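# Move glass beaker from door-side rack to window bench

## Task

Lift the glass beaker from the drying rack on the shelved bench by the door and set it upright, opening facing up, on the work surface of the shelved bench by the window. The task fails if the beaker ever touches the floor, if it breaks (a drop of more than a few centimetres or a hard knock will do it), or if the robot topples or finishes tilted.

## Robot and tools

ROBOT. TidyBot++: a mobile base 0.54 m long, 0.50 m wide and 0.38 m tall on four powered casters, carrying one seven-joint arm with a two-finger gripper. The shoulder sits 0.12 m ahead of the base centre and 0.68 m above the floor. Segments: upper arm 0.42 m, forearm 0.31 m, hand 0.31 m to the hand point. Cameras: base_camera, fixed on the front of the base looking ahead and down; wrist_camera, on the hand, looking where it points. The arm begins folded with the hand pointing down, sticking out up to 0.08 m past the front.

FRAMES. Base frame: origin on the floor below the base centre, x forward, y left, z up, metres. hand_pose and hand_target are in this frame: the point midway between the finger pads, its z axis along the fingers, fingers closing along its y axis. base_odometry is in the odometry frame (the base frame as it was at the scene's start) and only integrates wheel turns, so slip looks like travel; heading in rad, left positive, -3.142 to 3.142. base_tilt is in degrees, positive when leaning forward or right.

move. One action plus optional "cameras" and "blocking".
- base: object of relative offsets from where the base is now, along its current axes. translate_m (metres, forward positive, -2 to 2), strafe_m (metres, left positive, -2 to 2), rotate_rad (radians, counter-clockwise from above positive, -6.3 to 6.3). Translate and strafe together drive in a straight line to the offset point.
- joints: object of absolute targets by name, radians: joint_1_rad (any angle, positive clockwise from above, opposite to heading), joint_2_rad -2.249 to 2.249 (0 upper arm vertical, positive leans forward), joint_3_rad any, joint_4_rad -2.579 to 2.579 (elbow; 0 straight), joint_5_rad any, joint_6_rad -2.099 to 2.099 (wrist), joint_7_rad any (hand roll; with hand down, positive is counter-clockwise from above, 1.57 opens fingers left/right). gripper_pos is unitless, 0 fully open to 1 fully closed; pad gap is about 85 x (1 - gripper_pos) mm. Unlimited joints go the short way round, so send steps under half a turn.
- target: one list of seven numbers [x, y, z, qw, qx, qy, qz], an absolute hand pose in the base frame (metres, then unit quaternion). With target, joints may hold only gripper_pos. The solver chooses joint angles itself; results are usually within about 3 cm; fix by adding (wanted - hand_pose read) to your last target's x, y, z. To keep a loaded hand still, resend hand_target, not hand_pose.
- speeds: caps for this action only: translate_m and strafe_m 0.05 to 0.5 m/s (give one value only when both are used), rotate_rad 0.1 to 1.57 rad/s, gripper_pos 0.234 to 0.993 per s.
- cameras: list of "base_camera", "wrist_camera" or "all"; [] gives none. blocking: true (default) returns when everything rests; false returns within about 0.5 s while motion continues.
An unknown key makes the call invalid; an out-of-range value makes it refused. Arm moves are capped at 15 s, base moves at 14 s.

wait(seconds 0 to 10, cameras): lets time pass without new commands and returns state. stop(cameras): brakes all running motions. zoom_image(camera, region [x0, y0, x1, y1] in pixels, top-left origin, at most 504 x 504): closer look at that camera's latest image. read_manual(section "licences"): licence texts only. finished_scene(scene): ends the current scene, given its number; the goal must hold without the robot.

RESULTS. Lines include: move ("done" or the worst status), base_status, joint_status, hand_status; hand_pose; hand_target (where joints at their targets would put the hand); joint_positions; motor_effort in percent with the action's peak in brackets; Motor temperatures per arm joint; on_its_own (things the robot did unbidden); pictures (image order); earlier move (for non-blocking moves). Statuses: done, moving, off_target (rested short, may still push), stopped, contact_stop and time_out (unrequested stops; later calls in that reply are skipped), not_followed (a check withheld targets; "joint command not followed" with a "cause:" for self-collision, "pose unreachable" for a target), torque_fault, limit_stop_at_motor_heat. Gripper off_target means an object stopped the fingers at the shown reading. ARM HIT, MOTOR HOT (60 °C) and OVER-TEMPERATURE FAULT (75 °C) are warnings. A refusal or unrequested stop cancels your later move, wait and finished_scene calls in the same reply.

CAUTIONS. The glass beaker must never fall or be struck: approach slowly, grip softly (lowest gripper speed, target just past first contact), lift clear before driving, lower onto the bench in small steps and open only when it clearly rests (hand_pose stops descending, effort shifts). The held load makes the arm sag, so correct with the offset method and never command a joint to the angle it currently reads while loaded. A hand pointing down reaches at most about 0.94 m high, only near the base. The arm ignores obstacles and keeps pushing; nothing keeps it off the base. Avoid driving or turning while the arm touches furniture above about 0.6 m, reaching far from the fold or swinging a stretched arm sideways: the robot can tip. Hard hits trigger a 10 s torque-fault halt. Long stretched holds heat the motors. Odometry drifts a few centimetres over many moves; confirm with cameras.

Each tool is called after "Request:" as name(argument=value, ...), one argument or row to a line, values as JSON.

## Session

Request:
move(
  joints={"joint_2_rad": -0.36, "joint_4_rad": -2.0, "joint_6_rad": 0.6},
)

Scene clock: 2.37 s.
Motor temperatures (°C): [33 32 32 33 39 40 41]
move: done
base_odometry: x=+0.000 y=+0.000 heading=+0.000
base_tilt: forward=+0.3 right=-0.5
base_status: not commanded
joint_positions: joint_1_rad=+0.033 joint_2_rad=-0.386 joint_3_rad=+3.185 joint_4_rad=-2.040 joint_5_rad=-0.010 joint_6_rad=+0.510 joint_7_rad=+1.618 gripper_pos=+0.000
joint_status: all done
motor_effort: joint_1_rad=+0(1) joint_2_rad=-8(10) joint_3_rad=+1(2) joint_4_rad=+20(21) joint_5_rad=-2(2) joint_6_rad=+8(10) joint_7_rad=-2(2)
hand_pose: x=+0.5560 y=-0.0404 z=+1.1743 quat_wxyz=(+0.044, +0.541, -0.018, +0.840) (m; base frame)
hand_target: x=+0.5517 y=-0.0405 z=+1.2114 quat_wxyz=(+0.047, +0.497, -0.018, +0.866) (m; base frame)
hand_status: not commanded
pictures: base_camera, wrist_camera
camera_calibration:
wrist_camera: T_world_to_cam=[[-0.0855554, -0.996244, 0.0133418, -0.00179438], [0.365235, -0.0438187, -0.929883, 0.937057], [0.926975, -0.0746837, 0.367612, -0.813831], [0, 0, 0, 1]] pos_world=[0.412002, -0.021507, 1.17055]

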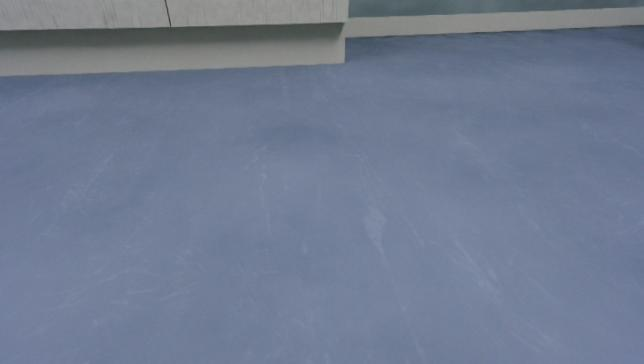

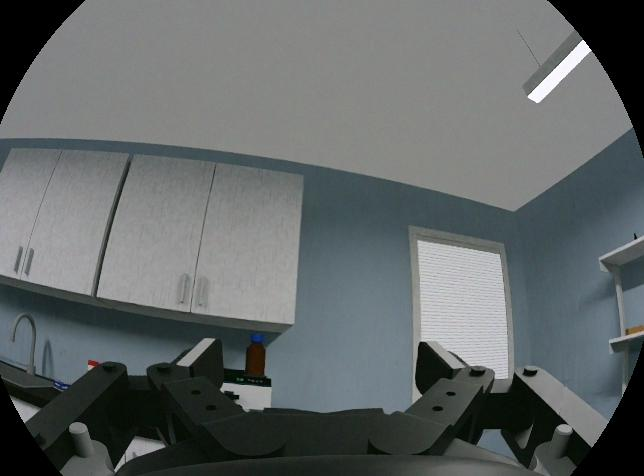

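Request:
move(
  joints={"joint_6_rad": -0.05},
  base={"rotate_rad": -1.0},
  cameras=["wrist_camera"],
)

Request:
move(
  base={"rotate_rad": -1.2},
  cameras=["wrist_camera"],
)

Request:
move(
  base={"rotate_rad": -1.3},
  cameras=["wrist_camera"],
)

Request:
move(
  base={"rotate_rad": -1.3},
  cameras=["wrist_camera"],
)

Scene clock: 9.67 s.
Motor temperatures (°C): [33 32 32 33 39 41 41]
move: done
base_odometry: x=+0.000 y=+0.000 heading=-1.000
base_tilt: forward=+0.2 right=-0.5
base_status: done
joint_positions: joint_1_rad=+0.034 joint_2_rad=-0.379 joint_3_rad=+3.188 joint_4_rad=-2.037 joint_5_rad=-0.010 joint_6_rad=+0.018 joint_7_rad=+1.618 gripper_pos=+0.000
joint_status: all done
motor_effort: joint_1_rad=+0(2) joint_2_rad=-9(11) joint_3_rad=+1(2) joint_4_rad=+20(22) joint_5_rad=-1(2) joint_6_rad=+9(11) joint_7_rad=-2(2)
hand_pose: x=+0.5858 y=-0.0408 z=+1.0242 quat_wxyz=(+0.033, +0.731, -0.021, +0.682) (m; base frame)
hand_target: x=+0.5925 y=-0.0387 z=+1.0169 quat_wxyz=(+0.031, +0.748, -0.019, +0.663) (m; base frame)
hand_status: not commanded
pictures: wrist_camera
camera_calibration:
wrist_camera: T_world_to_cam=[[-0.0693742, -0.997505, 0.0130585, -0.00691616], [-0.119338, -0.00469779, -0.992843, 1.13644], [0.990427, -0.070436, -0.118714, -0.325246], [0, 0, 0, 1]] pos_world=[0.457273, -0.0244692, 1.08978]

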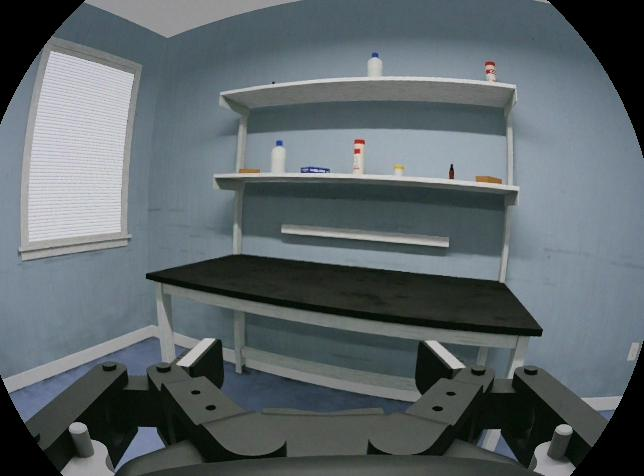

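Scene clock: 11.70 s.
Motor temperatures (°C): [33 32 32 33 39 41 41]
move: done
base_odometry: x=+0.000 y=+0.000 heading=-2.200
base_tilt: forward=+0.2 right=-0.5
base_status: done
joint_positions: joint_1_rad=+0.034 joint_2_rad=-0.379 joint_3_rad=+3.189 joint_4_rad=-2.037 joint_5_rad=-0.010 joint_6_rad=+0.018 joint_7_rad=+1.618 gripper_pos=+0.000
joint_status: not commanded
motor_effort: joint_1_rad=-1(2) joint_2_rad=-8(10) joint_3_rad=+1(3) joint_4_rad=+20(20) joint_5_rad=-1(1) joint_6_rad=+9(9) joint_7_rad=-2(2)
hand_pose: x=+0.5858 y=-0.0413 z=+1.0242 quat_wxyz=(+0.033, +0.731, -0.021, +0.681) (m; base frame)
hand_target: x=+0.5925 y=-0.0387 z=+1.0169 quat_wxyz=(+0.031, +0.748, -0.019, +0.663) (m; base frame)
hand_status: not commanded
pictures: wrist_camera
camera_calibration:
wrist_camera: T_world_to_cam=[[-0.070323, -0.997442, 0.0128084, -0.00663249], [-0.119334, -0.00433592, -0.992845, 1.13644], [0.990361, -0.0713483, -0.118724, -0.325239], [0, 0, 0, 1]] pos_world=[0.457253, -0.0248932, 1.08978]

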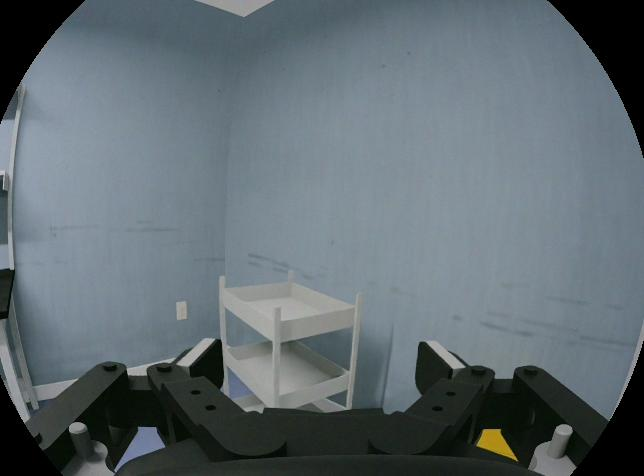

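Scene clock: 13.83 s.
Motor temperatures (°C): [33 32 32 33 39 41 41]
move: done
base_odometry: x=+0.000 y=+0.000 heading=+2.784
base_tilt: forward=+0.3 right=-0.6
base_status: done
joint_positions: joint_1_rad=+0.034 joint_2_rad=-0.379 joint_3_rad=+3.189 joint_4_rad=-2.037 joint_5_rad=-0.010 joint_6_rad=+0.018 joint_7_rad=+1.618 gripper_pos=+0.000
joint_status: not commanded
motor_effort: joint_1_rad=-1(2) joint_2_rad=-9(10) joint_3_rad=+1(3) joint_4_rad=+20(20) joint_5_rad=-1(2) joint_6_rad=+9(9) joint_7_rad=-2(2)
hand_pose: x=+0.5858 y=-0.0417 z=+1.0242 quat_wxyz=(+0.033, +0.731, -0.021, +0.681) (m; base frame)
hand_target: x=+0.5925 y=-0.0387 z=+1.0169 quat_wxyz=(+0.031, +0.748, -0.019, +0.663) (m; base frame)
hand_status: not commanded
pictures: wrist_camera
camera_calibration:
wrist_camera: T_world_to_cam=[[-0.070943, -0.9974, 0.0126779, -0.00646963], [-0.119332, -0.00413218, -0.992846, 1.13645], [0.990317, -0.0719483, -0.118729, -0.325234], [0, 0, 0, 1]] pos_world=[0.45724, -0.0251568, 1.08978]

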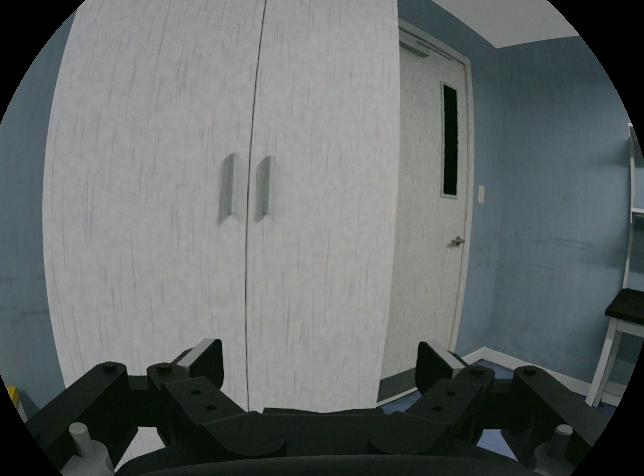

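Scene clock: 15.97 s.
Motor temperatures (°C): [33 32 32 33 39 41 41]
move: done
base_odometry: x=+0.000 y=+0.000 heading=+1.484
base_tilt: forward=+0.3 right=-0.5
base_status: done
joint_positions: joint_1_rad=+0.035 joint_2_rad=-0.379 joint_3_rad=+3.190 joint_4_rad=-2.037 joint_5_rad=-0.010 joint_6_rad=+0.018 joint_7_rad=+1.618 gripper_pos=+0.000
joint_status: not commanded
motor_effort: joint_1_rad=+0(1) joint_2_rad=-9(10) joint_3_rad=+1(3) joint_4_rad=+20(21) joint_5_rad=+0(2) joint_6_rad=+9(9) joint_7_rad=-2(2)
hand_pose: x=+0.5858 y=-0.0418 z=+1.0242 quat_wxyz=(+0.033, +0.731, -0.021, +0.681) (m; base frame)
hand_target: x=+0.5925 y=-0.0387 z=+1.0169 quat_wxyz=(+0.031, +0.748, -0.019, +0.663) (m; base frame)
hand_status: not commanded
pictures: wrist_camera
camera_calibration:
wrist_camera: T_world_to_cam=[[-0.0711754, -0.997383, 0.012667, -0.00643455], [-0.119333, -0.00409357, -0.992846, 1.13645], [0.9903, -0.0721778, -0.118729, -0.325232], [0, 0, 0, 1]] pos_world=[0.457234, -0.0252401, 1.08978]

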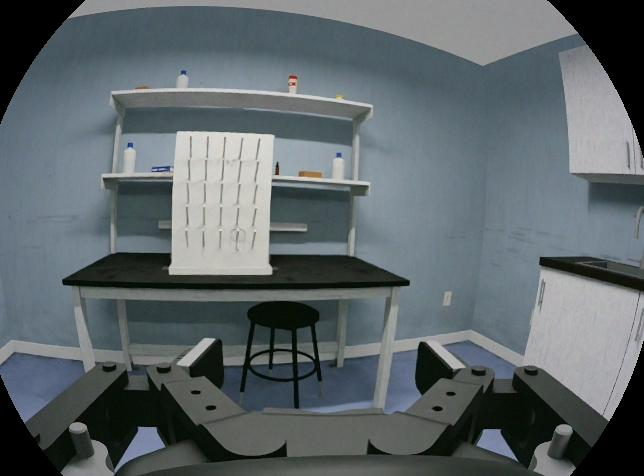

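Request:
zoom_image(
  camera="wrist_camera",
  region=[150, 120, 300, 290],
)

Scaled by 2.965.

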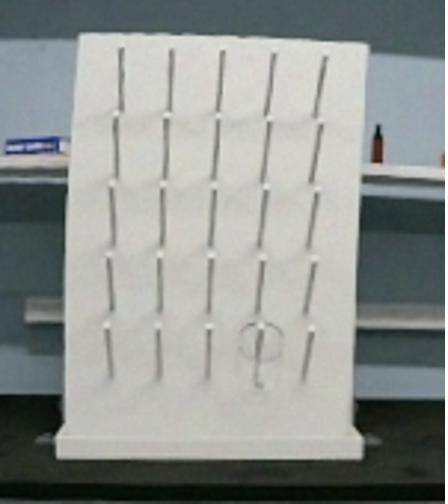

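Request:
move(
  base={"translate_m": 0.75, "strafe_m": 0.22},
  joints={"joint_1_rad": 0.0, "joint_2_rad": -0.36, "joint_3_rad": 3.1, "joint_4_rad": -2.0, "joint_5_rad": 0.0, "joint_6_rad": -0.25, "joint_7_rad": 1.55},
)

Scene clock: 32.43 s.
Motor temperatures (°C): [33 32 32 33 39 41 41]
move: done
base_odometry: x=-0.154 y=+0.766 heading=+1.483
base_tilt: forward=+0.3 right=-0.5
base_status: done
joint_positions: joint_1_rad=+0.009 joint_2_rad=-0.376 joint_3_rad=+3.109 joint_4_rad=-2.037 joint_5_rad=-0.010 joint_6_rad=-0.169 joint_7_rad=+1.583 gripper_pos=+0.000
joint_status: all done
motor_effort: joint_1_rad=+0(1) joint_2_rad=-9(11) joint_3_rad=+1(2) joint_4_rad=+20(21) joint_5_rad=-1(2) joint_6_rad=+9(11) joint_7_rad=-2(3)
hand_pose: x=+0.5780 y=+0.0150 z=+0.9649 quat_wxyz=(-0.001, +0.793, +0.014, +0.610) (m; base frame)
hand_target: x=+0.5790 y=+0.0233 z=+0.9558 quat_wxyz=(-0.012, +0.810, +0.012, +0.586) (m; base frame)
hand_status: not commanded
pictures: base_camera, wrist_camera
camera_calibration:
wrist_camera: T_world_to_cam=[[0.0276826, -0.999594, 0.00677739, -0.000989635], [-0.304228, -0.0148832, -0.952483, 1.145], [0.952197, 0.0243053, -0.304517, -0.120598], [0, 0, 0, 1]] pos_world=[0.463201, 0.0189832, 1.05387]

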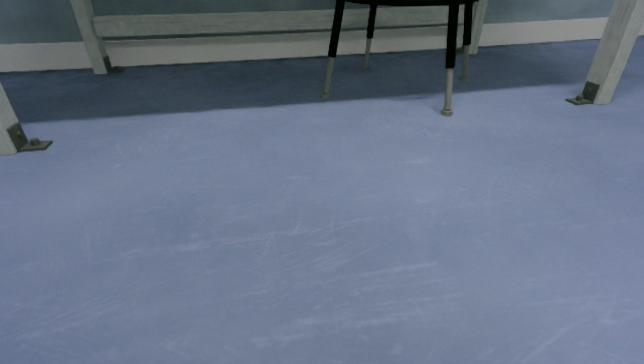

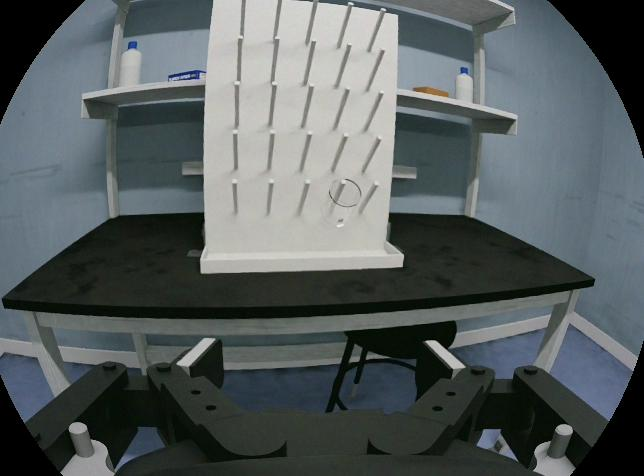

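Request:
zoom_image(
  camera="wrist_camera",
  region=[260, 130, 420, 290],
)

Scaled by 3.150.

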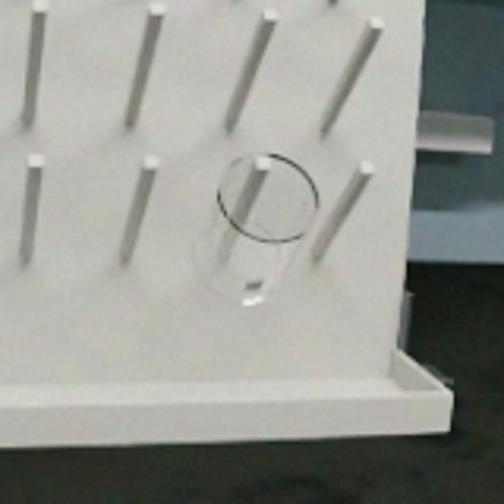

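Request:
move(
  base={"translate_m": 0.24, "strafe_m": -0.21, "rotate_rad": 0.2},
)

Request:
zoom_image(
  camera="wrist_camera",
  region=[210, 80, 430, 300],
)

Scene clock: 88.20 s.
Motor temperatures (°C): [33 32 32 34 39 40 41]
move: done
base_odometry: x=+0.076 y=+0.987 heading=+1.683
base_tilt: forward=+0.3 right=-0.5
base_status: done
joint_positions: joint_1_rad=+0.003 joint_2_rad=-0.375 joint_3_rad=+3.101 joint_4_rad=-2.037 joint_5_rad=-0.010 joint_6_rad=-0.170 joint_7_rad=+1.583 gripper_pos=+0.000
joint_status: not commanded
motor_effort: joint_1_rad=-1(2) joint_2_rad=-9(11) joint_3_rad=+1(4) joint_4_rad=+20(20) joint_5_rad=-1(2) joint_6_rad=+8(10) joint_7_rad=-2(2)
hand_pose: x=+0.5778 y=+0.0216 z=+0.9644 quat_wxyz=(-0.004, +0.793, +0.020, +0.609) (m; base frame)
hand_target: x=+0.5790 y=+0.0233 z=+0.9558 quat_wxyz=(-0.012, +0.810, +0.012, +0.586) (m; base frame)
hand_status: not commanded
pictures: base_camera, wrist_camera
camera_calibration:
wrist_camera: T_world_to_cam=[[0.04025, -0.999145, 0.00942913, -0.00428871], [-0.305125, -0.0212767, -0.952075, 1.14479], [0.951461, 0.0354439, -0.30572, -0.119432], [0, 0, 0, 1]] pos_world=[0.463111, 0.0243054, 1.05345]

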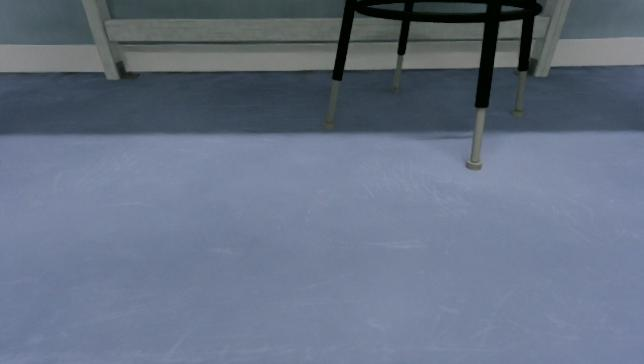

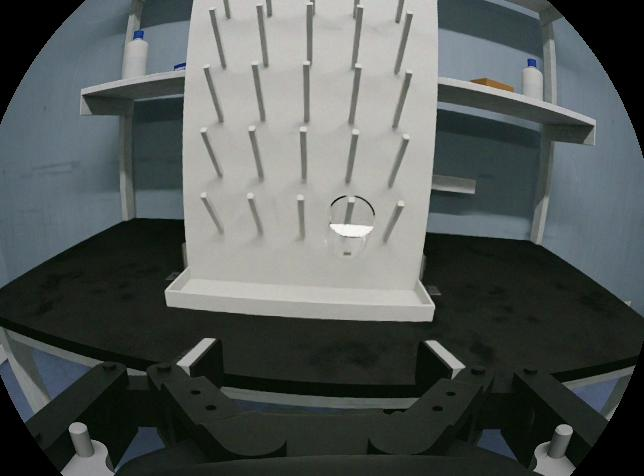

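Scaled by 2.291.

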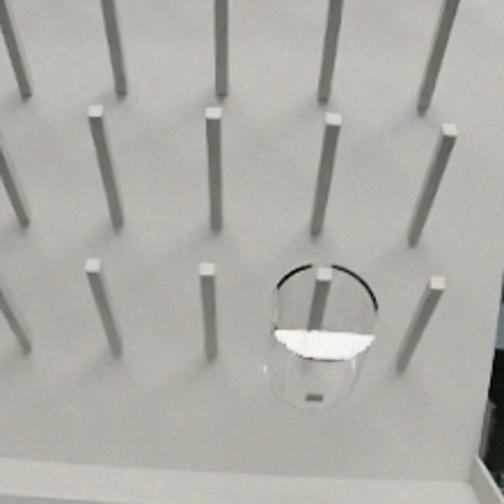

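Request:
move(
  base={"translate_m": 0.2},
  target=[0.60, -0.006, 1.03, 0, 0.891, 0, 0.454],
)

Request:
move(
  target=[0.653, -0.006, 1.02, 0, 0.891, 0, 0.454],
)

Request:
zoom_image(
  camera="wrist_camera",
  region=[160, 120, 480, 440],
)

Scene clock: 114.03 s.
Motor temperatures (°C): [33 32 32 34 39 40 41]
move: off_target
base_odometry: x=+0.054 y=+1.186 heading=+1.683
base_tilt: forward=+0.3 right=-0.5
base_status: done
joint_positions: joint_1_rad=+0.001 joint_2_rad=-0.186 joint_3_rad=+3.161 joint_4_rad=-1.396 joint_5_rad=-0.010 joint_6_rad=-0.920 joint_7_rad=+1.583 gripper_pos=+0.000
joint_status: not commanded
motor_effort: joint_1_rad=+0(1) joint_2_rad=-13(16) joint_3_rad=+1(2) joint_4_rad=+19(21) joint_5_rad=+0(2) joint_6_rad=+7(9) joint_7_rad=-2(2)
hand_pose: x=+0.5992 y=-0.0071 z=+1.0414 quat_wxyz=(+0.001, +0.875, -0.005, +0.485) (m; base frame)
hand_target: x=+0.6000 y=-0.0060 z=+1.0300 quat_wxyz=(+0.000, +0.891, +0.000, +0.454) (m; base frame)
hand_status: off_target (0.011 m and 4.0 deg from the pose sent, 0.075 m and 21.2 deg at the start)
pictures: base_camera, wrist_camera
camera_calibration:
wrist_camera: T_world_to_cam=[[-0.00819397, -0.99991, -0.0106226, 0.0153978], [-0.571727, 0.0134, -0.820335, 1.24685], [0.820403, -0.000648561, -0.571785, 0.240087], [0, 0, 0, 1]] pos_world=[0.516015, -0.00115564, 1.16027]

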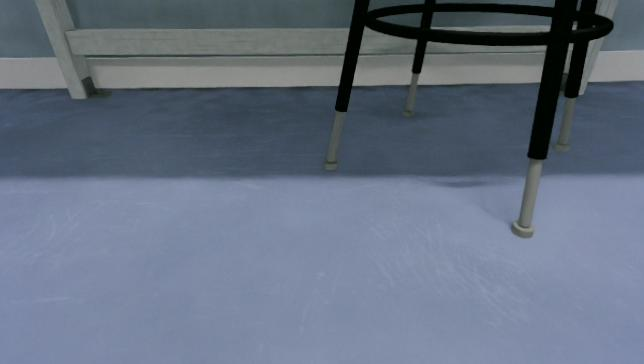

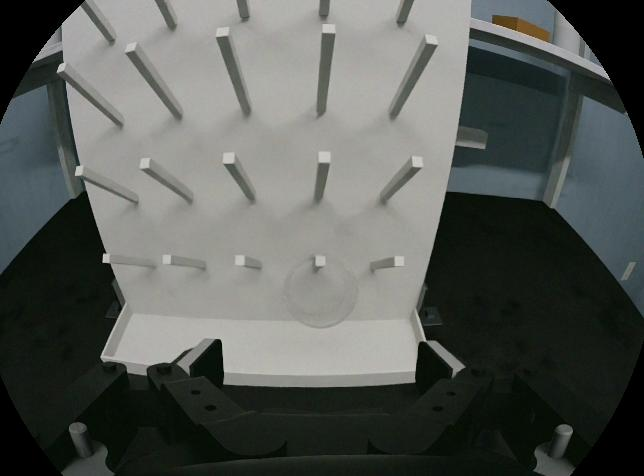

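Scene clock: 115.27 s.
Motor temperatures (°C): [33 32 32 34 39 40 41]
move: done
base_odometry: x=+0.054 y=+1.186 heading=+1.683
base_tilt: forward=+0.3 right=-0.5
base_status: not commanded
joint_positions: joint_1_rad=+0.001 joint_2_rad=-0.061 joint_3_rad=+3.162 joint_4_rad=-1.331 joint_5_rad=-0.010 joint_6_rad=-0.920 joint_7_rad=+1.583 gripper_pos=+0.000
joint_status: not commanded
motor_effort: joint_1_rad=+0(1) joint_2_rad=-18(20) joint_3_rad=+1(1) joint_4_rad=+19(20) joint_5_rad=+0(2) joint_6_rad=+7(8) joint_7_rad=-2(2)
hand_pose: x=+0.6472 y=-0.0076 z=+1.0146 quat_wxyz=(+0.002, +0.889, -0.005, +0.458) (m; base frame)
hand_target: x=+0.6530 y=-0.0060 z=+1.0200 quat_wxyz=(+0.000, +0.891, +0.000, +0.454) (m; base frame)
hand_status: done (0.008 m and 0.8 deg from the pose sent, 0.058 m and 4.0 deg at the start)
pictures: base_camera, wrist_camera
camera_calibration:
wrist_camera: T_world_to_cam=[[-0.0095206, -0.999915, -0.00893697, 0.0141187], [-0.619786, 0.0129144, -0.784664, 1.24722], [0.784713, -0.00193147, -0.619857, 0.257282], [0, 0, 0, 1]] pos_world=[0.571252, -0.00149265, 1.13825]

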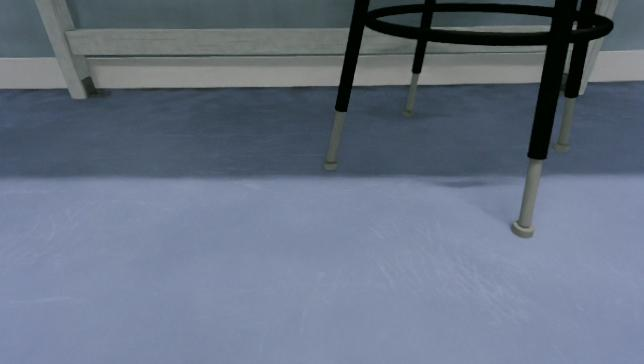

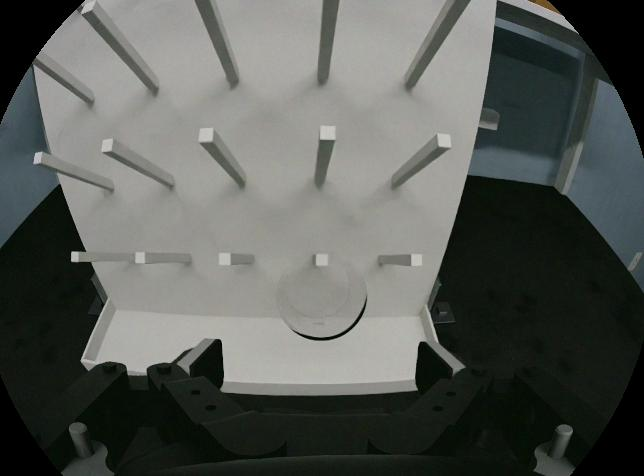

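Scaled by 1.575.

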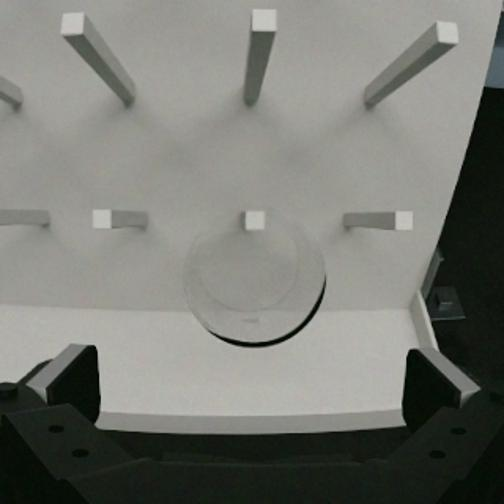

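Request:
move(
  target=[0.702, -0.006, 0.998, 0, 0.9135, 0, 0.4067],
  joints={"gripper_pos": 0.07},
)

Request:
zoom_image(
  camera="wrist_camera",
  region=[160, 120, 480, 440],
)

Scene clock: 127.77 s.
Motor temperatures (°C): [33 32 32 34 39 40 41]
move: off_target
base_odometry: x=+0.054 y=+1.186 heading=+1.683
base_tilt: forward=+0.3 right=-0.5
base_status: not commanded
joint_positions: joint_1_rad=+0.001 joint_2_rad=+0.103 joint_3_rad=+3.162 joint_4_rad=-1.138 joint_5_rad=-0.010 joint_6_rad=-1.001 joint_7_rad=+1.583 gripper_pos=+0.072
joint_status: all done
motor_effort: joint_1_rad=+0(1) joint_2_rad=-22(24) joint_3_rad=+1(1) joint_4_rad=+19(19) joint_5_rad=-1(2) joint_6_rad=+7(8) joint_7_rad=-1(2)
hand_pose: x=+0.7036 y=-0.0075 z=+1.0087 quat_wxyz=(+0.003, +0.900, -0.004, +0.435) (m; base frame)
hand_target: x=+0.7020 y=-0.0060 z=+0.9980 quat_wxyz=(+0.000, +0.914, +0.000, +0.407) (m; base frame)
hand_status: off_target (0.011 m and 3.6 deg from the pose sent, 0.057 m and 6.6 deg at the start)
pictures: base_camera, wrist_camera
camera_calibration:
wrist_camera: T_world_to_cam=[[-0.00911974, -0.99994, -0.00601406, 0.011458], [-0.659772, 0.0105365, -0.751392, 1.2721], [0.751411, -0.00288459, -0.659829, 0.273154], [0, 0, 0, 1]] pos_world=[0.63415, -0.00115825, 1.13615]

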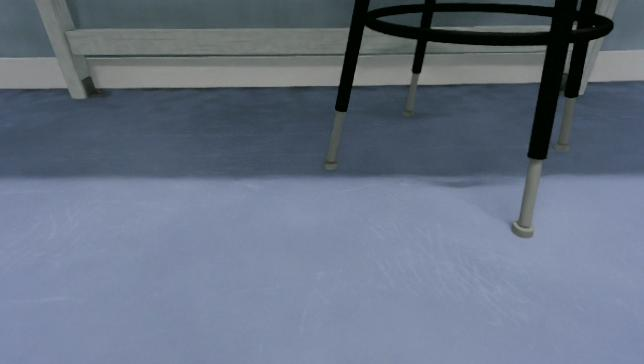

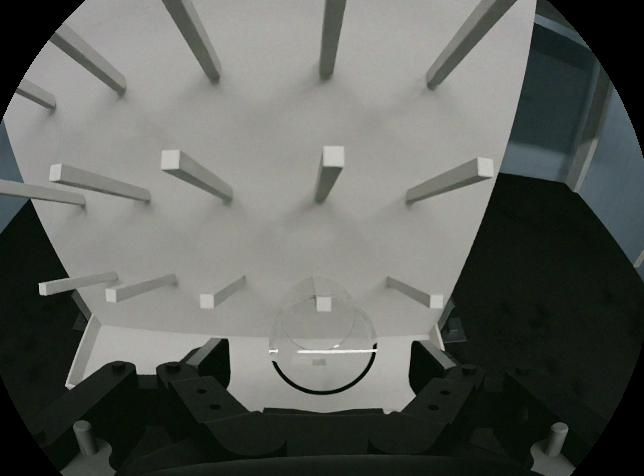

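Scaled by 1.575.

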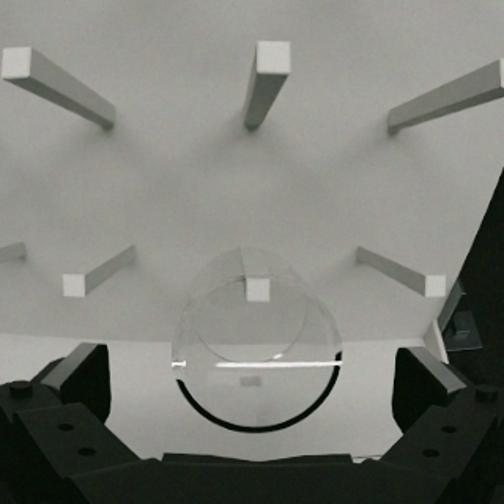

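Request:
move(
  target=[0.735, -0.006, 0.961, 0, 0.9135, 0, 0.4067],
)

Request:
zoom_image(
  camera="wrist_camera",
  region=[160, 120, 480, 440],
)

Scene clock: 135.10 s.
Motor temperatures (°C): [33 32 32 34 39 40 41]
move: off_target
base_odometry: x=+0.054 y=+1.186 heading=+1.683
base_tilt: forward=+0.3 right=-0.5
base_status: not commanded
joint_positions: joint_1_rad=+0.001 joint_2_rad=+0.156 joint_3_rad=+3.162 joint_4_rad=-1.138 joint_5_rad=-0.010 joint_6_rad=-0.993 joint_7_rad=+1.583 gripper_pos=+0.072
joint_status: not commanded
motor_effort: joint_1_rad=+0(0) joint_2_rad=-24(26) joint_3_rad=+1(1) joint_4_rad=+18(20) joint_5_rad=-1(1) joint_6_rad=+7(7) joint_7_rad=-2(2)
hand_pose: x=+0.7217 y=-0.0076 z=+0.9791 quat_wxyz=(+0.003, +0.910, -0.004, +0.415) (m; base frame)
hand_target: x=+0.7350 y=-0.0060 z=+0.9610 quat_wxyz=(+0.000, +0.914, +0.000, +0.407) (m; base frame)
hand_status: off_target (0.022 m and 1.1 deg from the pose sent, 0.057 m and 3.6 deg at the start)
pictures: base_camera, wrist_camera
camera_calibration:
wrist_camera: T_world_to_cam=[[-0.00943257, -0.99994, -0.00549601, 0.0111098], [-0.692977, 0.0104992, -0.720883, 1.25594], [0.720898, -0.00299116, -0.693035, 0.294491], [0, 0, 0, 1]] pos_world=[0.658146, -0.0011963, 1.10954]

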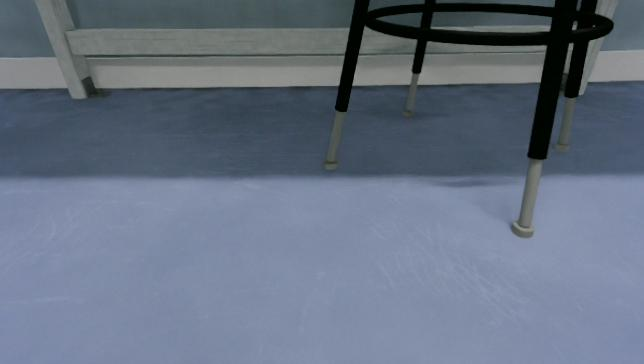

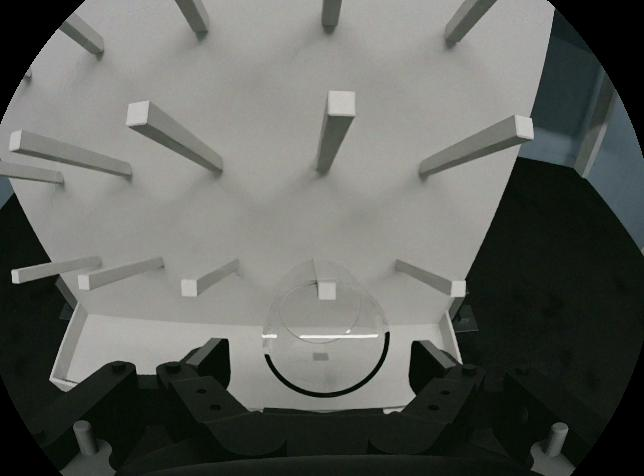

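Scaled by 1.575.

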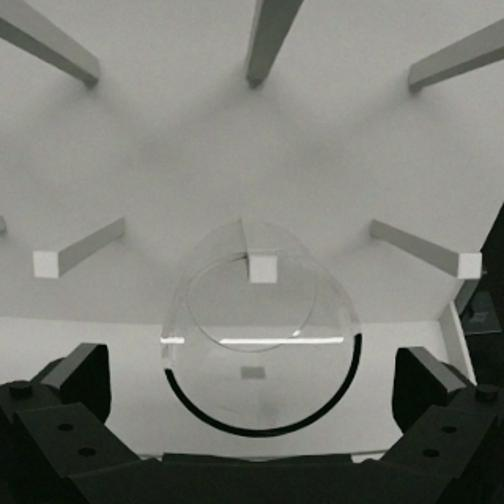

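Request:
move(
  target=[0.765, -0.009, 0.94, 0, 0.9135, 0, 0.4067],
)

Request:
zoom_image(
  camera="wrist_camera",
  region=[160, 156, 480, 476],
)

Scene clock: 142.37 s.
Motor temperatures (°C): [33 32 32 34 39 40 41]
move: off_target
base_odometry: x=+0.054 y=+1.186 heading=+1.683
base_tilt: forward=+0.3 right=-0.5
base_status: not commanded
joint_positions: joint_1_rad=+0.001 joint_2_rad=+0.221 joint_3_rad=+3.162 joint_4_rad=-1.138 joint_5_rad=-0.010 joint_6_rad=-0.987 joint_7_rad=+1.584 gripper_pos=+0.072
joint_status: not commanded
motor_effort: joint_1_rad=+0(1) joint_2_rad=-26(29) joint_3_rad=+1(1) joint_4_rad=+19(20) joint_5_rad=-1(1) joint_6_rad=+6(7) joint_7_rad=-2(2)
hand_pose: x=+0.7412 y=-0.0077 z=+0.9405 quat_wxyz=(+0.004, +0.922, -0.003, +0.387) (m; base frame)
hand_target: x=+0.7650 y=-0.0090 z=+0.9400 quat_wxyz=(+0.000, +0.914, +0.000, +0.407) (m; base frame)
hand_status: off_target (0.024 m and 2.5 deg from the pose sent, 0.058 m and 1.1 deg at the start)
pictures: base_camera, wrist_camera
camera_calibration:
wrist_camera: T_world_to_cam=[[-0.00952142, -0.999944, -0.00452357, 0.0101319], [-0.734553, 0.0100637, -0.678477, 1.23245], [0.678485, -0.00313726, -0.734608, 0.324242], [0, 0, 0, 1]] pos_world=[0.685405, -0.00125448, 1.07443]

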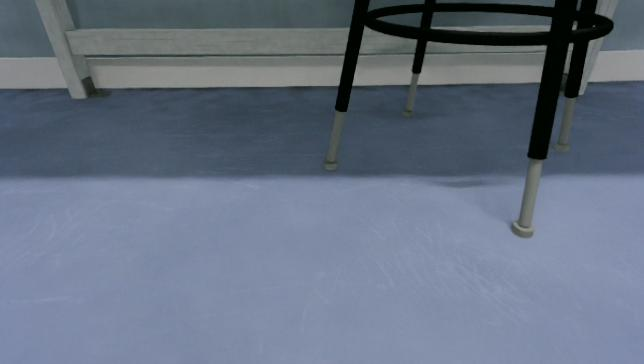

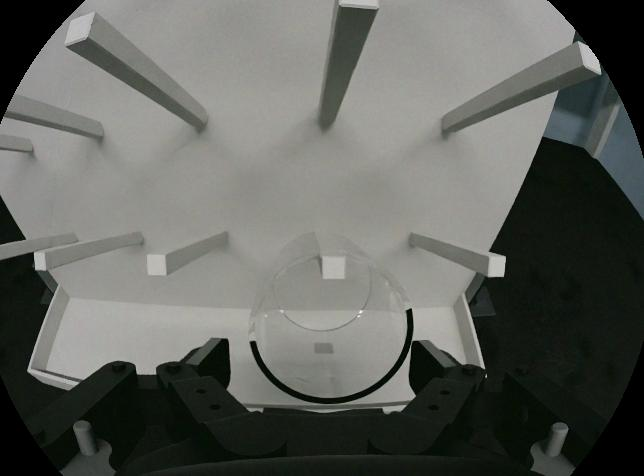

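Scaled by 1.575.

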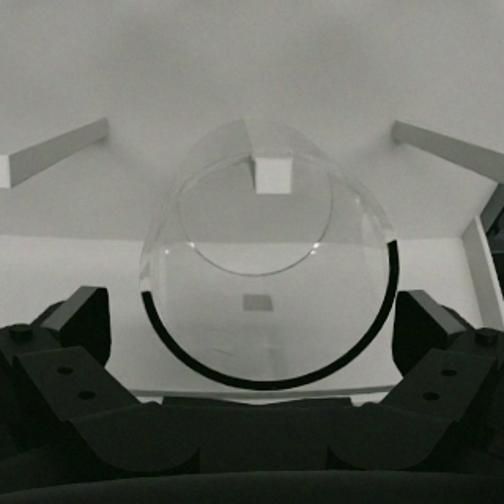

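Request:
move(
  target=[0.779, -0.017, 0.954, 0, 0.9063, 0, 0.4226],
)

Request:
zoom_image(
  camera="wrist_camera",
  region=[160, 156, 480, 476],
)

Scene clock: 154.20 s.
Motor temperatures (°C): [33 32 32 34 39 41 41]
move: off_target
base_odometry: x=+0.054 y=+1.186 heading=+1.683
base_tilt: forward=+0.3 right=-0.5
base_status: not commanded
joint_positions: joint_1_rad=+0.015 joint_2_rad=+0.232 joint_3_rad=+3.162 joint_4_rad=-1.117 joint_5_rad=-0.015 joint_6_rad=-0.987 joint_7_rad=+1.597 gripper_pos=+0.072
joint_status: not commanded
motor_effort: joint_1_rad=+0(1) joint_2_rad=-27(27) joint_3_rad=+1(1) joint_4_rad=+19(19) joint_5_rad=-1(1) joint_6_rad=+6(7) joint_7_rad=-2(2)
hand_pose: x=+0.7470 y=-0.0150 z=+0.9448 quat_wxyz=(+0.007, +0.920, -0.004, +0.392) (m; base frame)
hand_target: x=+0.7790 y=-0.0170 z=+0.9540 quat_wxyz=(+0.000, +0.906, +0.000, +0.423) (m; base frame)
hand_status: off_target (0.033 m and 3.9 deg from the pose sent, 0.041 m and 4.5 deg at the start)
pictures: base_camera, wrist_camera
camera_calibration:
wrist_camera: T_world_to_cam=[[-0.0127887, -0.999918, 0.0000549716, 0.00101453], [-0.727625, 0.00926845, -0.685912, 1.24159], [0.685856, -0.00881195, -0.727684, 0.311364], [0, 0, 0, 1]] pos_world=[0.689875, -0.00774946, 1.0782]

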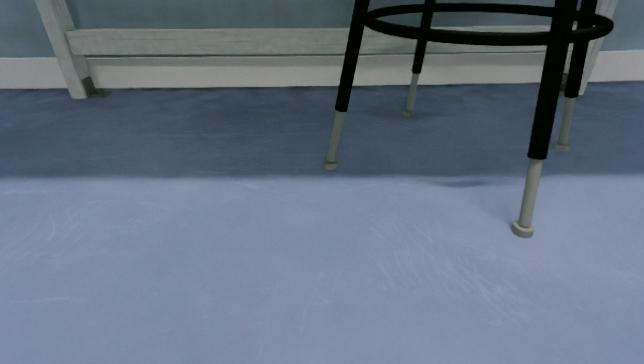

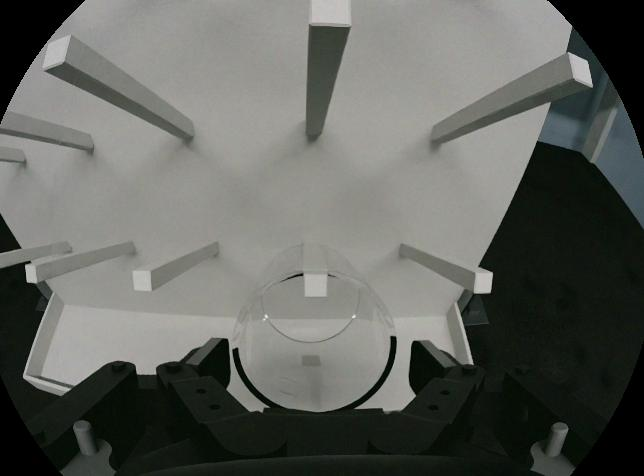

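Scaled by 1.575.

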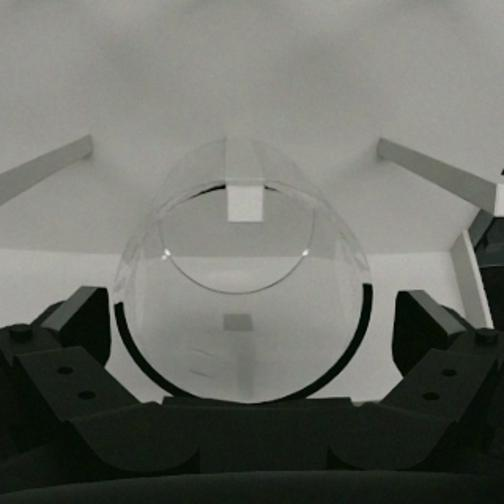

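Request:
move(
  base={"translate_m": 0.033, "strafe_m": 0.003},
  speeds={"translate_m": 0.05},
)

Request:
zoom_image(
  camera="wrist_camera",
  region=[160, 156, 480, 476],
)

Scene clock: 162.90 s.
Motor temperatures (°C): [33 32 32 34 39 41 41]
move: done
base_odometry: x=+0.047 y=+1.219 heading=+1.683
base_tilt: forward=+0.3 right=-0.5
base_status: done
joint_positions: joint_1_rad=+0.015 joint_2_rad=+0.237 joint_3_rad=+3.162 joint_4_rad=-1.117 joint_5_rad=-0.015 joint_6_rad=-0.987 joint_7_rad=+1.597 gripper_pos=+0.072
joint_status: not commanded
motor_effort: joint_1_rad=+0(1) joint_2_rad=-28(29) joint_3_rad=+1(1) joint_4_rad=+19(19) joint_5_rad=-1(1) joint_6_rad=+6(7) joint_7_rad=-2(2)
hand_pose: x=+0.7484 y=-0.0151 z=+0.9414 quat_wxyz=(+0.007, +0.921, -0.004, +0.389) (m; base frame)
hand_target: x=+0.7790 y=-0.0170 z=+0.9540 quat_wxyz=(+0.000, +0.906, +0.000, +0.423) (m; base frame)
hand_status: not commanded
pictures: base_camera, wrist_camera
camera_calibration:
wrist_camera: T_world_to_cam=[[-0.0128766, -0.999917, 0.000043859, 0.00103256], [-0.731402, 0.00938886, -0.681881, 1.23929], [0.681824, -0.0088124, -0.731463, 0.31442], [0, 0, 0, 1]] pos_world=[0.692055, -0.00783227, 1.07504]

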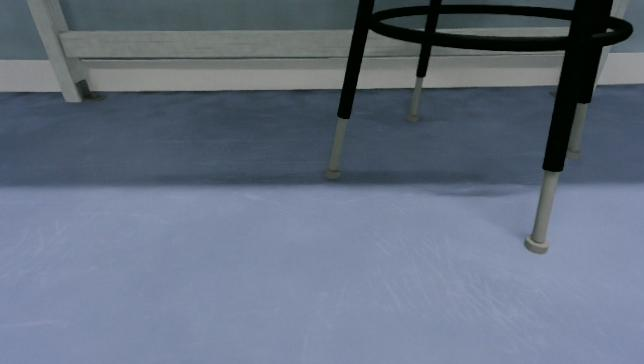

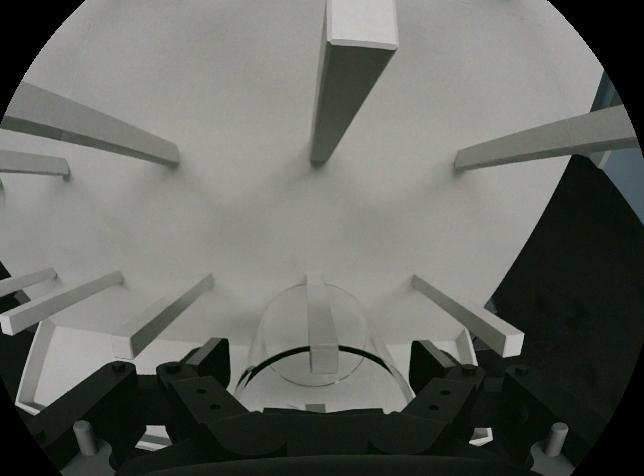

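Scaled by 1.575.

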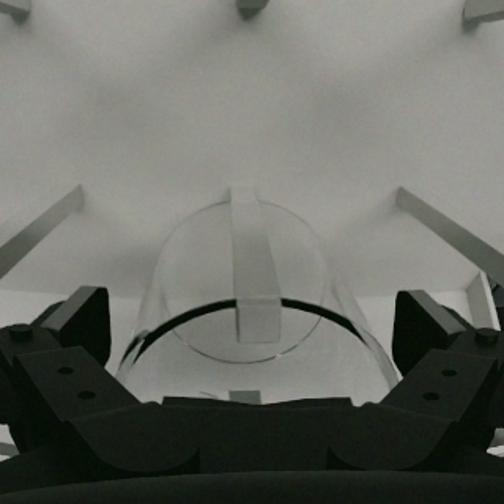

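Request:
move(
  joints={"gripper_pos": 0.22},
  speeds={"gripper_pos": 0.234},
  cameras=[],
)

Request:
move(
  joints={"gripper_pos": 0.26},
  speeds={"gripper_pos": 0.234},
  cameras=["wrist_camera"],
)

Scene clock: 168.20 s.
Motor temperatures (°C): [33 32 32 34 39 41 41]
move: done
base_odometry: x=+0.047 y=+1.219 heading=+1.683
base_tilt: forward=+0.3 right=-0.5
base_status: not commanded
joint_positions: joint_1_rad=+0.015 joint_2_rad=+0.237 joint_3_rad=+3.162 joint_4_rad=-1.117 joint_5_rad=-0.015 joint_6_rad=-0.987 joint_7_rad=+1.597 gripper_pos=+0.208
joint_status: all done
motor_effort: joint_1_rad=+0(1) joint_2_rad=-23(27) joint_3_rad=+1(1) joint_4_rad=+18(19) joint_5_rad=-1(2) joint_6_rad=+7(7) joint_7_rad=-2(2)
hand_pose: x=+0.7484 y=-0.0153 z=+0.9416 quat_wxyz=(+0.007, +0.921, -0.004, +0.390) (m; base frame)
hand_target: x=+0.7790 y=-0.0170 z=+0.9540 quat_wxyz=(+0.000, +0.906, +0.000, +0.423) (m; base frame)
hand_status: not commanded
pictures: none
No camera images: "cameras" was empty.

Scene clock: 168.70 s.
Motor temperatures (°C): [33 32 32 34 39 41 41]
move: off_target
base_odometry: x=+0.047 y=+1.219 heading=+1.683
base_tilt: forward=+0.3 right=-0.5
base_status: not commanded
joint_positions: joint_1_rad=+0.015 joint_2_rad=+0.237 joint_3_rad=+3.162 joint_4_rad=-1.117 joint_5_rad=-0.015 joint_6_rad=-0.987 joint_7_rad=+1.597 gripper_pos=+0.217
joint_status: gripper_pos off_target (ended at +0.217, target +0.260)
motor_effort: joint_1_rad=+0(1) joint_2_rad=-21(22) joint_3_rad=+1(1) joint_4_rad=+18(18) joint_5_rad=+0(1) joint_6_rad=+8(9) joint_7_rad=-2(2)
hand_pose: x=+0.7485 y=-0.0153 z=+0.9416 quat_wxyz=(+0.007, +0.921, -0.004, +0.390) (m; base frame)
hand_target: x=+0.7790 y=-0.0170 z=+0.9540 quat_wxyz=(+0.000, +0.906, +0.000, +0.423) (m; base frame)
hand_status: not commanded
pictures: wrist_camera
camera_calibration:
wrist_camera: T_world_to_cam=[[-0.0131979, -0.999913, 0.0000526842, 0.00106098], [-0.731119, 0.00961416, -0.682182, 1.23956], [0.682122, -0.00904192, -0.731182, 0.314049], [0, 0, 0, 1]] pos_world=[0.692059, -0.00801682, 1.07523]

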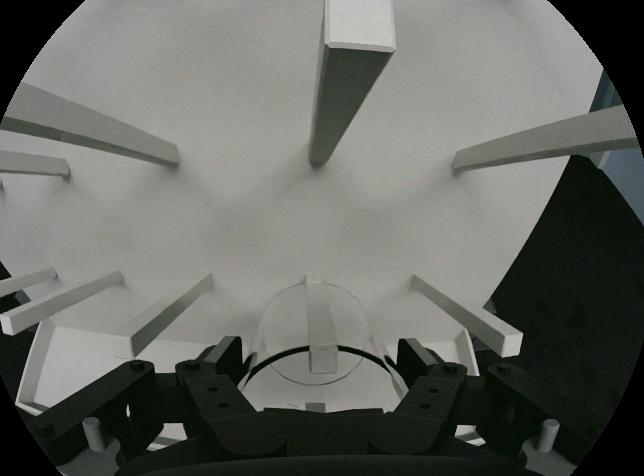

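Request:
move(
  joints={"gripper_pos": 0.232},
  speeds={"gripper_pos": 0.234},
  cameras=["wrist_camera"],
)

Request:
zoom_image(
  camera="wrist_camera",
  region=[160, 230, 480, 440],
)

Scene clock: 173.27 s.
Motor temperatures (°C): [33 32 32 34 39 41 41]
move: done
base_odometry: x=+0.047 y=+1.219 heading=+1.683
base_tilt: forward=+0.3 right=-0.5
base_status: not commanded
joint_positions: joint_1_rad=+0.015 joint_2_rad=+0.237 joint_3_rad=+3.162 joint_4_rad=-1.117 joint_5_rad=-0.015 joint_6_rad=-0.987 joint_7_rad=+1.597 gripper_pos=+0.217
joint_status: all done
motor_effort: joint_1_rad=-1(1) joint_2_rad=-21(22) joint_3_rad=+1(1) joint_4_rad=+18(18) joint_5_rad=-1(2) joint_6_rad=+8(9) joint_7_rad=-2(2)
hand_pose: x=+0.7485 y=-0.0153 z=+0.9416 quat_wxyz=(+0.007, +0.921, -0.004, +0.390) (m; base frame)
hand_target: x=+0.7790 y=-0.0170 z=+0.9540 quat_wxyz=(+0.000, +0.906, +0.000, +0.423) (m; base frame)
hand_status: not commanded
pictures: wrist_camera
camera_calibration:
wrist_camera: T_world_to_cam=[[-0.0131979, -0.999913, 0.0000526842, 0.00106098], [-0.731119, 0.00961416, -0.682182, 1.23956], [0.682122, -0.00904192, -0.731182, 0.314049], [0, 0, 0, 1]] pos_world=[0.692059, -0.00801682, 1.07523]

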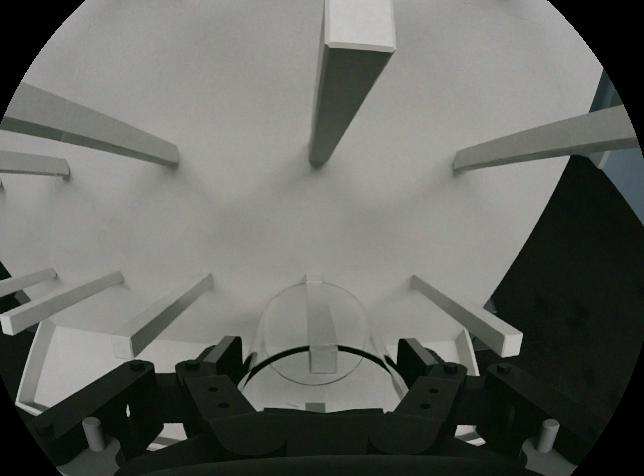

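Scaled by 1.575.

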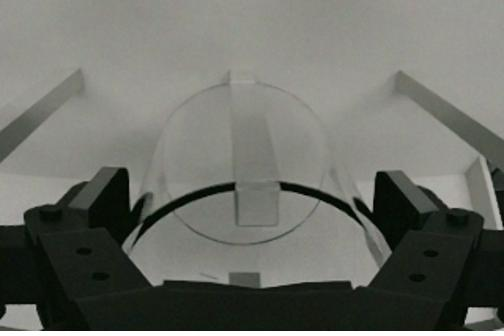

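Request:
move(
  target=[0.768, -0.017, 0.978, 0, 0.9135, 0, 0.4067],
  cameras=["wrist_camera"],
)

Request:
zoom_image(
  camera="wrist_camera",
  region=[160, 230, 480, 440],
)

Scene clock: 182.90 s.
Motor temperatures (°C): [33 32 32 34 39 41 41]
move: off_target
base_odometry: x=+0.047 y=+1.219 heading=+1.683
base_tilt: forward=+0.3 right=-0.6
base_status: not commanded
joint_positions: joint_1_rad=+0.015 joint_2_rad=+0.260 joint_3_rad=+3.162 joint_4_rad=-1.006 joint_5_rad=-0.015 joint_6_rad=-1.001 joint_7_rad=+1.597 gripper_pos=+0.217
joint_status: not commanded
motor_effort: joint_1_rad=+0(1) joint_2_rad=-27(30) joint_3_rad=+1(1) joint_4_rad=+20(20) joint_5_rad=+0(2) joint_6_rad=+7(9) joint_7_rad=-2(2)
hand_pose: x=+0.7659 y=-0.0155 z=+0.9832 quat_wxyz=(+0.008, +0.906, -0.004, +0.424) (m; base frame)
hand_target: x=+0.7680 y=-0.0170 z=+0.9780 quat_wxyz=(+0.000, +0.914, +0.000, +0.407) (m; base frame)
hand_status: off_target (0.006 m and 2.3 deg from the pose sent, 0.041 m and 2.3 deg at the start)
pictures: wrist_camera
camera_calibration:
wrist_camera: T_world_to_cam=[[-0.0126277, -0.999918, 0.0021626, -0.00140931], [-0.678457, 0.00697926, -0.734607, 1.29192], [0.734532, -0.0107436, -0.678489, 0.240638], [0, 0, 0, 1]] pos_world=[0.699741, -0.00784054, 1.11233]

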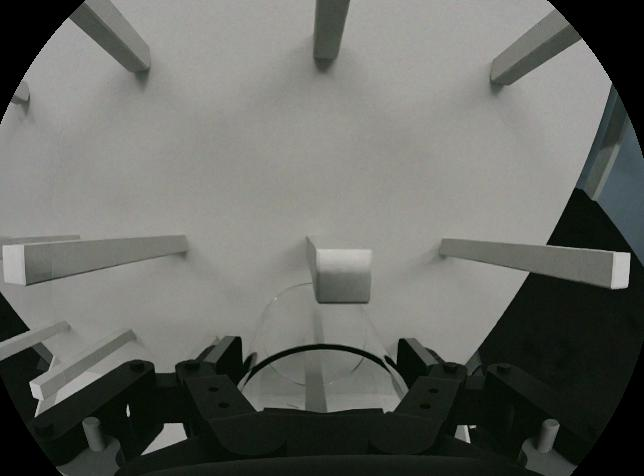

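Scaled by 1.575.

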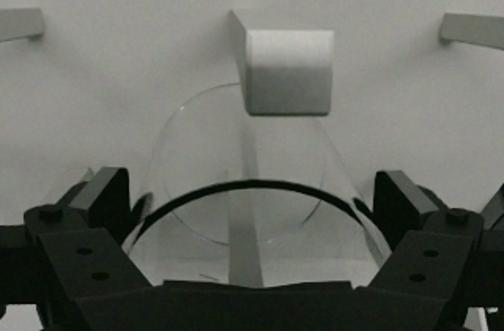

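Request:
move(
  base={"translate_m": -0.07},
  speeds={"translate_m": 0.08},
  cameras=["wrist_camera"],
)

Request:
zoom_image(
  camera="wrist_camera",
  region=[160, 230, 480, 440],
)

Scene clock: 188.60 s.
Motor temperatures (°C): [33 33 32 35 39 41 41]
move: done
base_odometry: x=+0.055 y=+1.149 heading=+1.683
base_tilt: forward=+0.3 right=-0.5
base_status: done
joint_positions: joint_1_rad=+0.015 joint_2_rad=+0.264 joint_3_rad=+3.162 joint_4_rad=-1.003 joint_5_rad=-0.016 joint_6_rad=-1.001 joint_7_rad=+1.597 gripper_pos=+0.217
joint_status: not commanded
motor_effort: joint_1_rad=+0(1) joint_2_rad=-29(32) joint_3_rad=+1(2) joint_4_rad=+20(20) joint_5_rad=-1(2) joint_6_rad=+8(8) joint_7_rad=-2(2)
hand_pose: x=+0.7674 y=-0.0155 z=+0.9826 quat_wxyz=(+0.008, +0.906, -0.004, +0.423) (m; base frame)
hand_target: x=+0.7680 y=-0.0170 z=+0.9780 quat_wxyz=(+0.000, +0.914, +0.000, +0.407) (m; base frame)
hand_status: not commanded
pictures: wrist_camera
camera_calibration:
wrist_camera: T_world_to_cam=[[-0.0126551, -0.999918, 0.00184144, -0.00106642], [-0.678815, 0.00723894, -0.734273, 1.29239], [0.7342, -0.0105423, -0.678851, 0.239694], [0, 0, 0, 1]] pos_world=[0.701294, -0.00789491, 1.11168]

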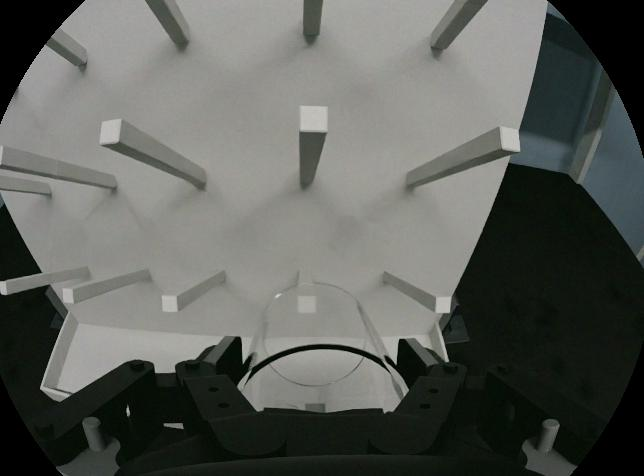

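Scaled by 1.575.

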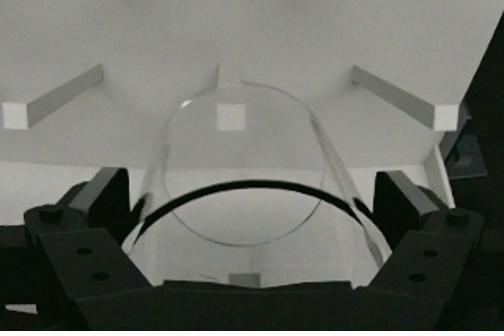

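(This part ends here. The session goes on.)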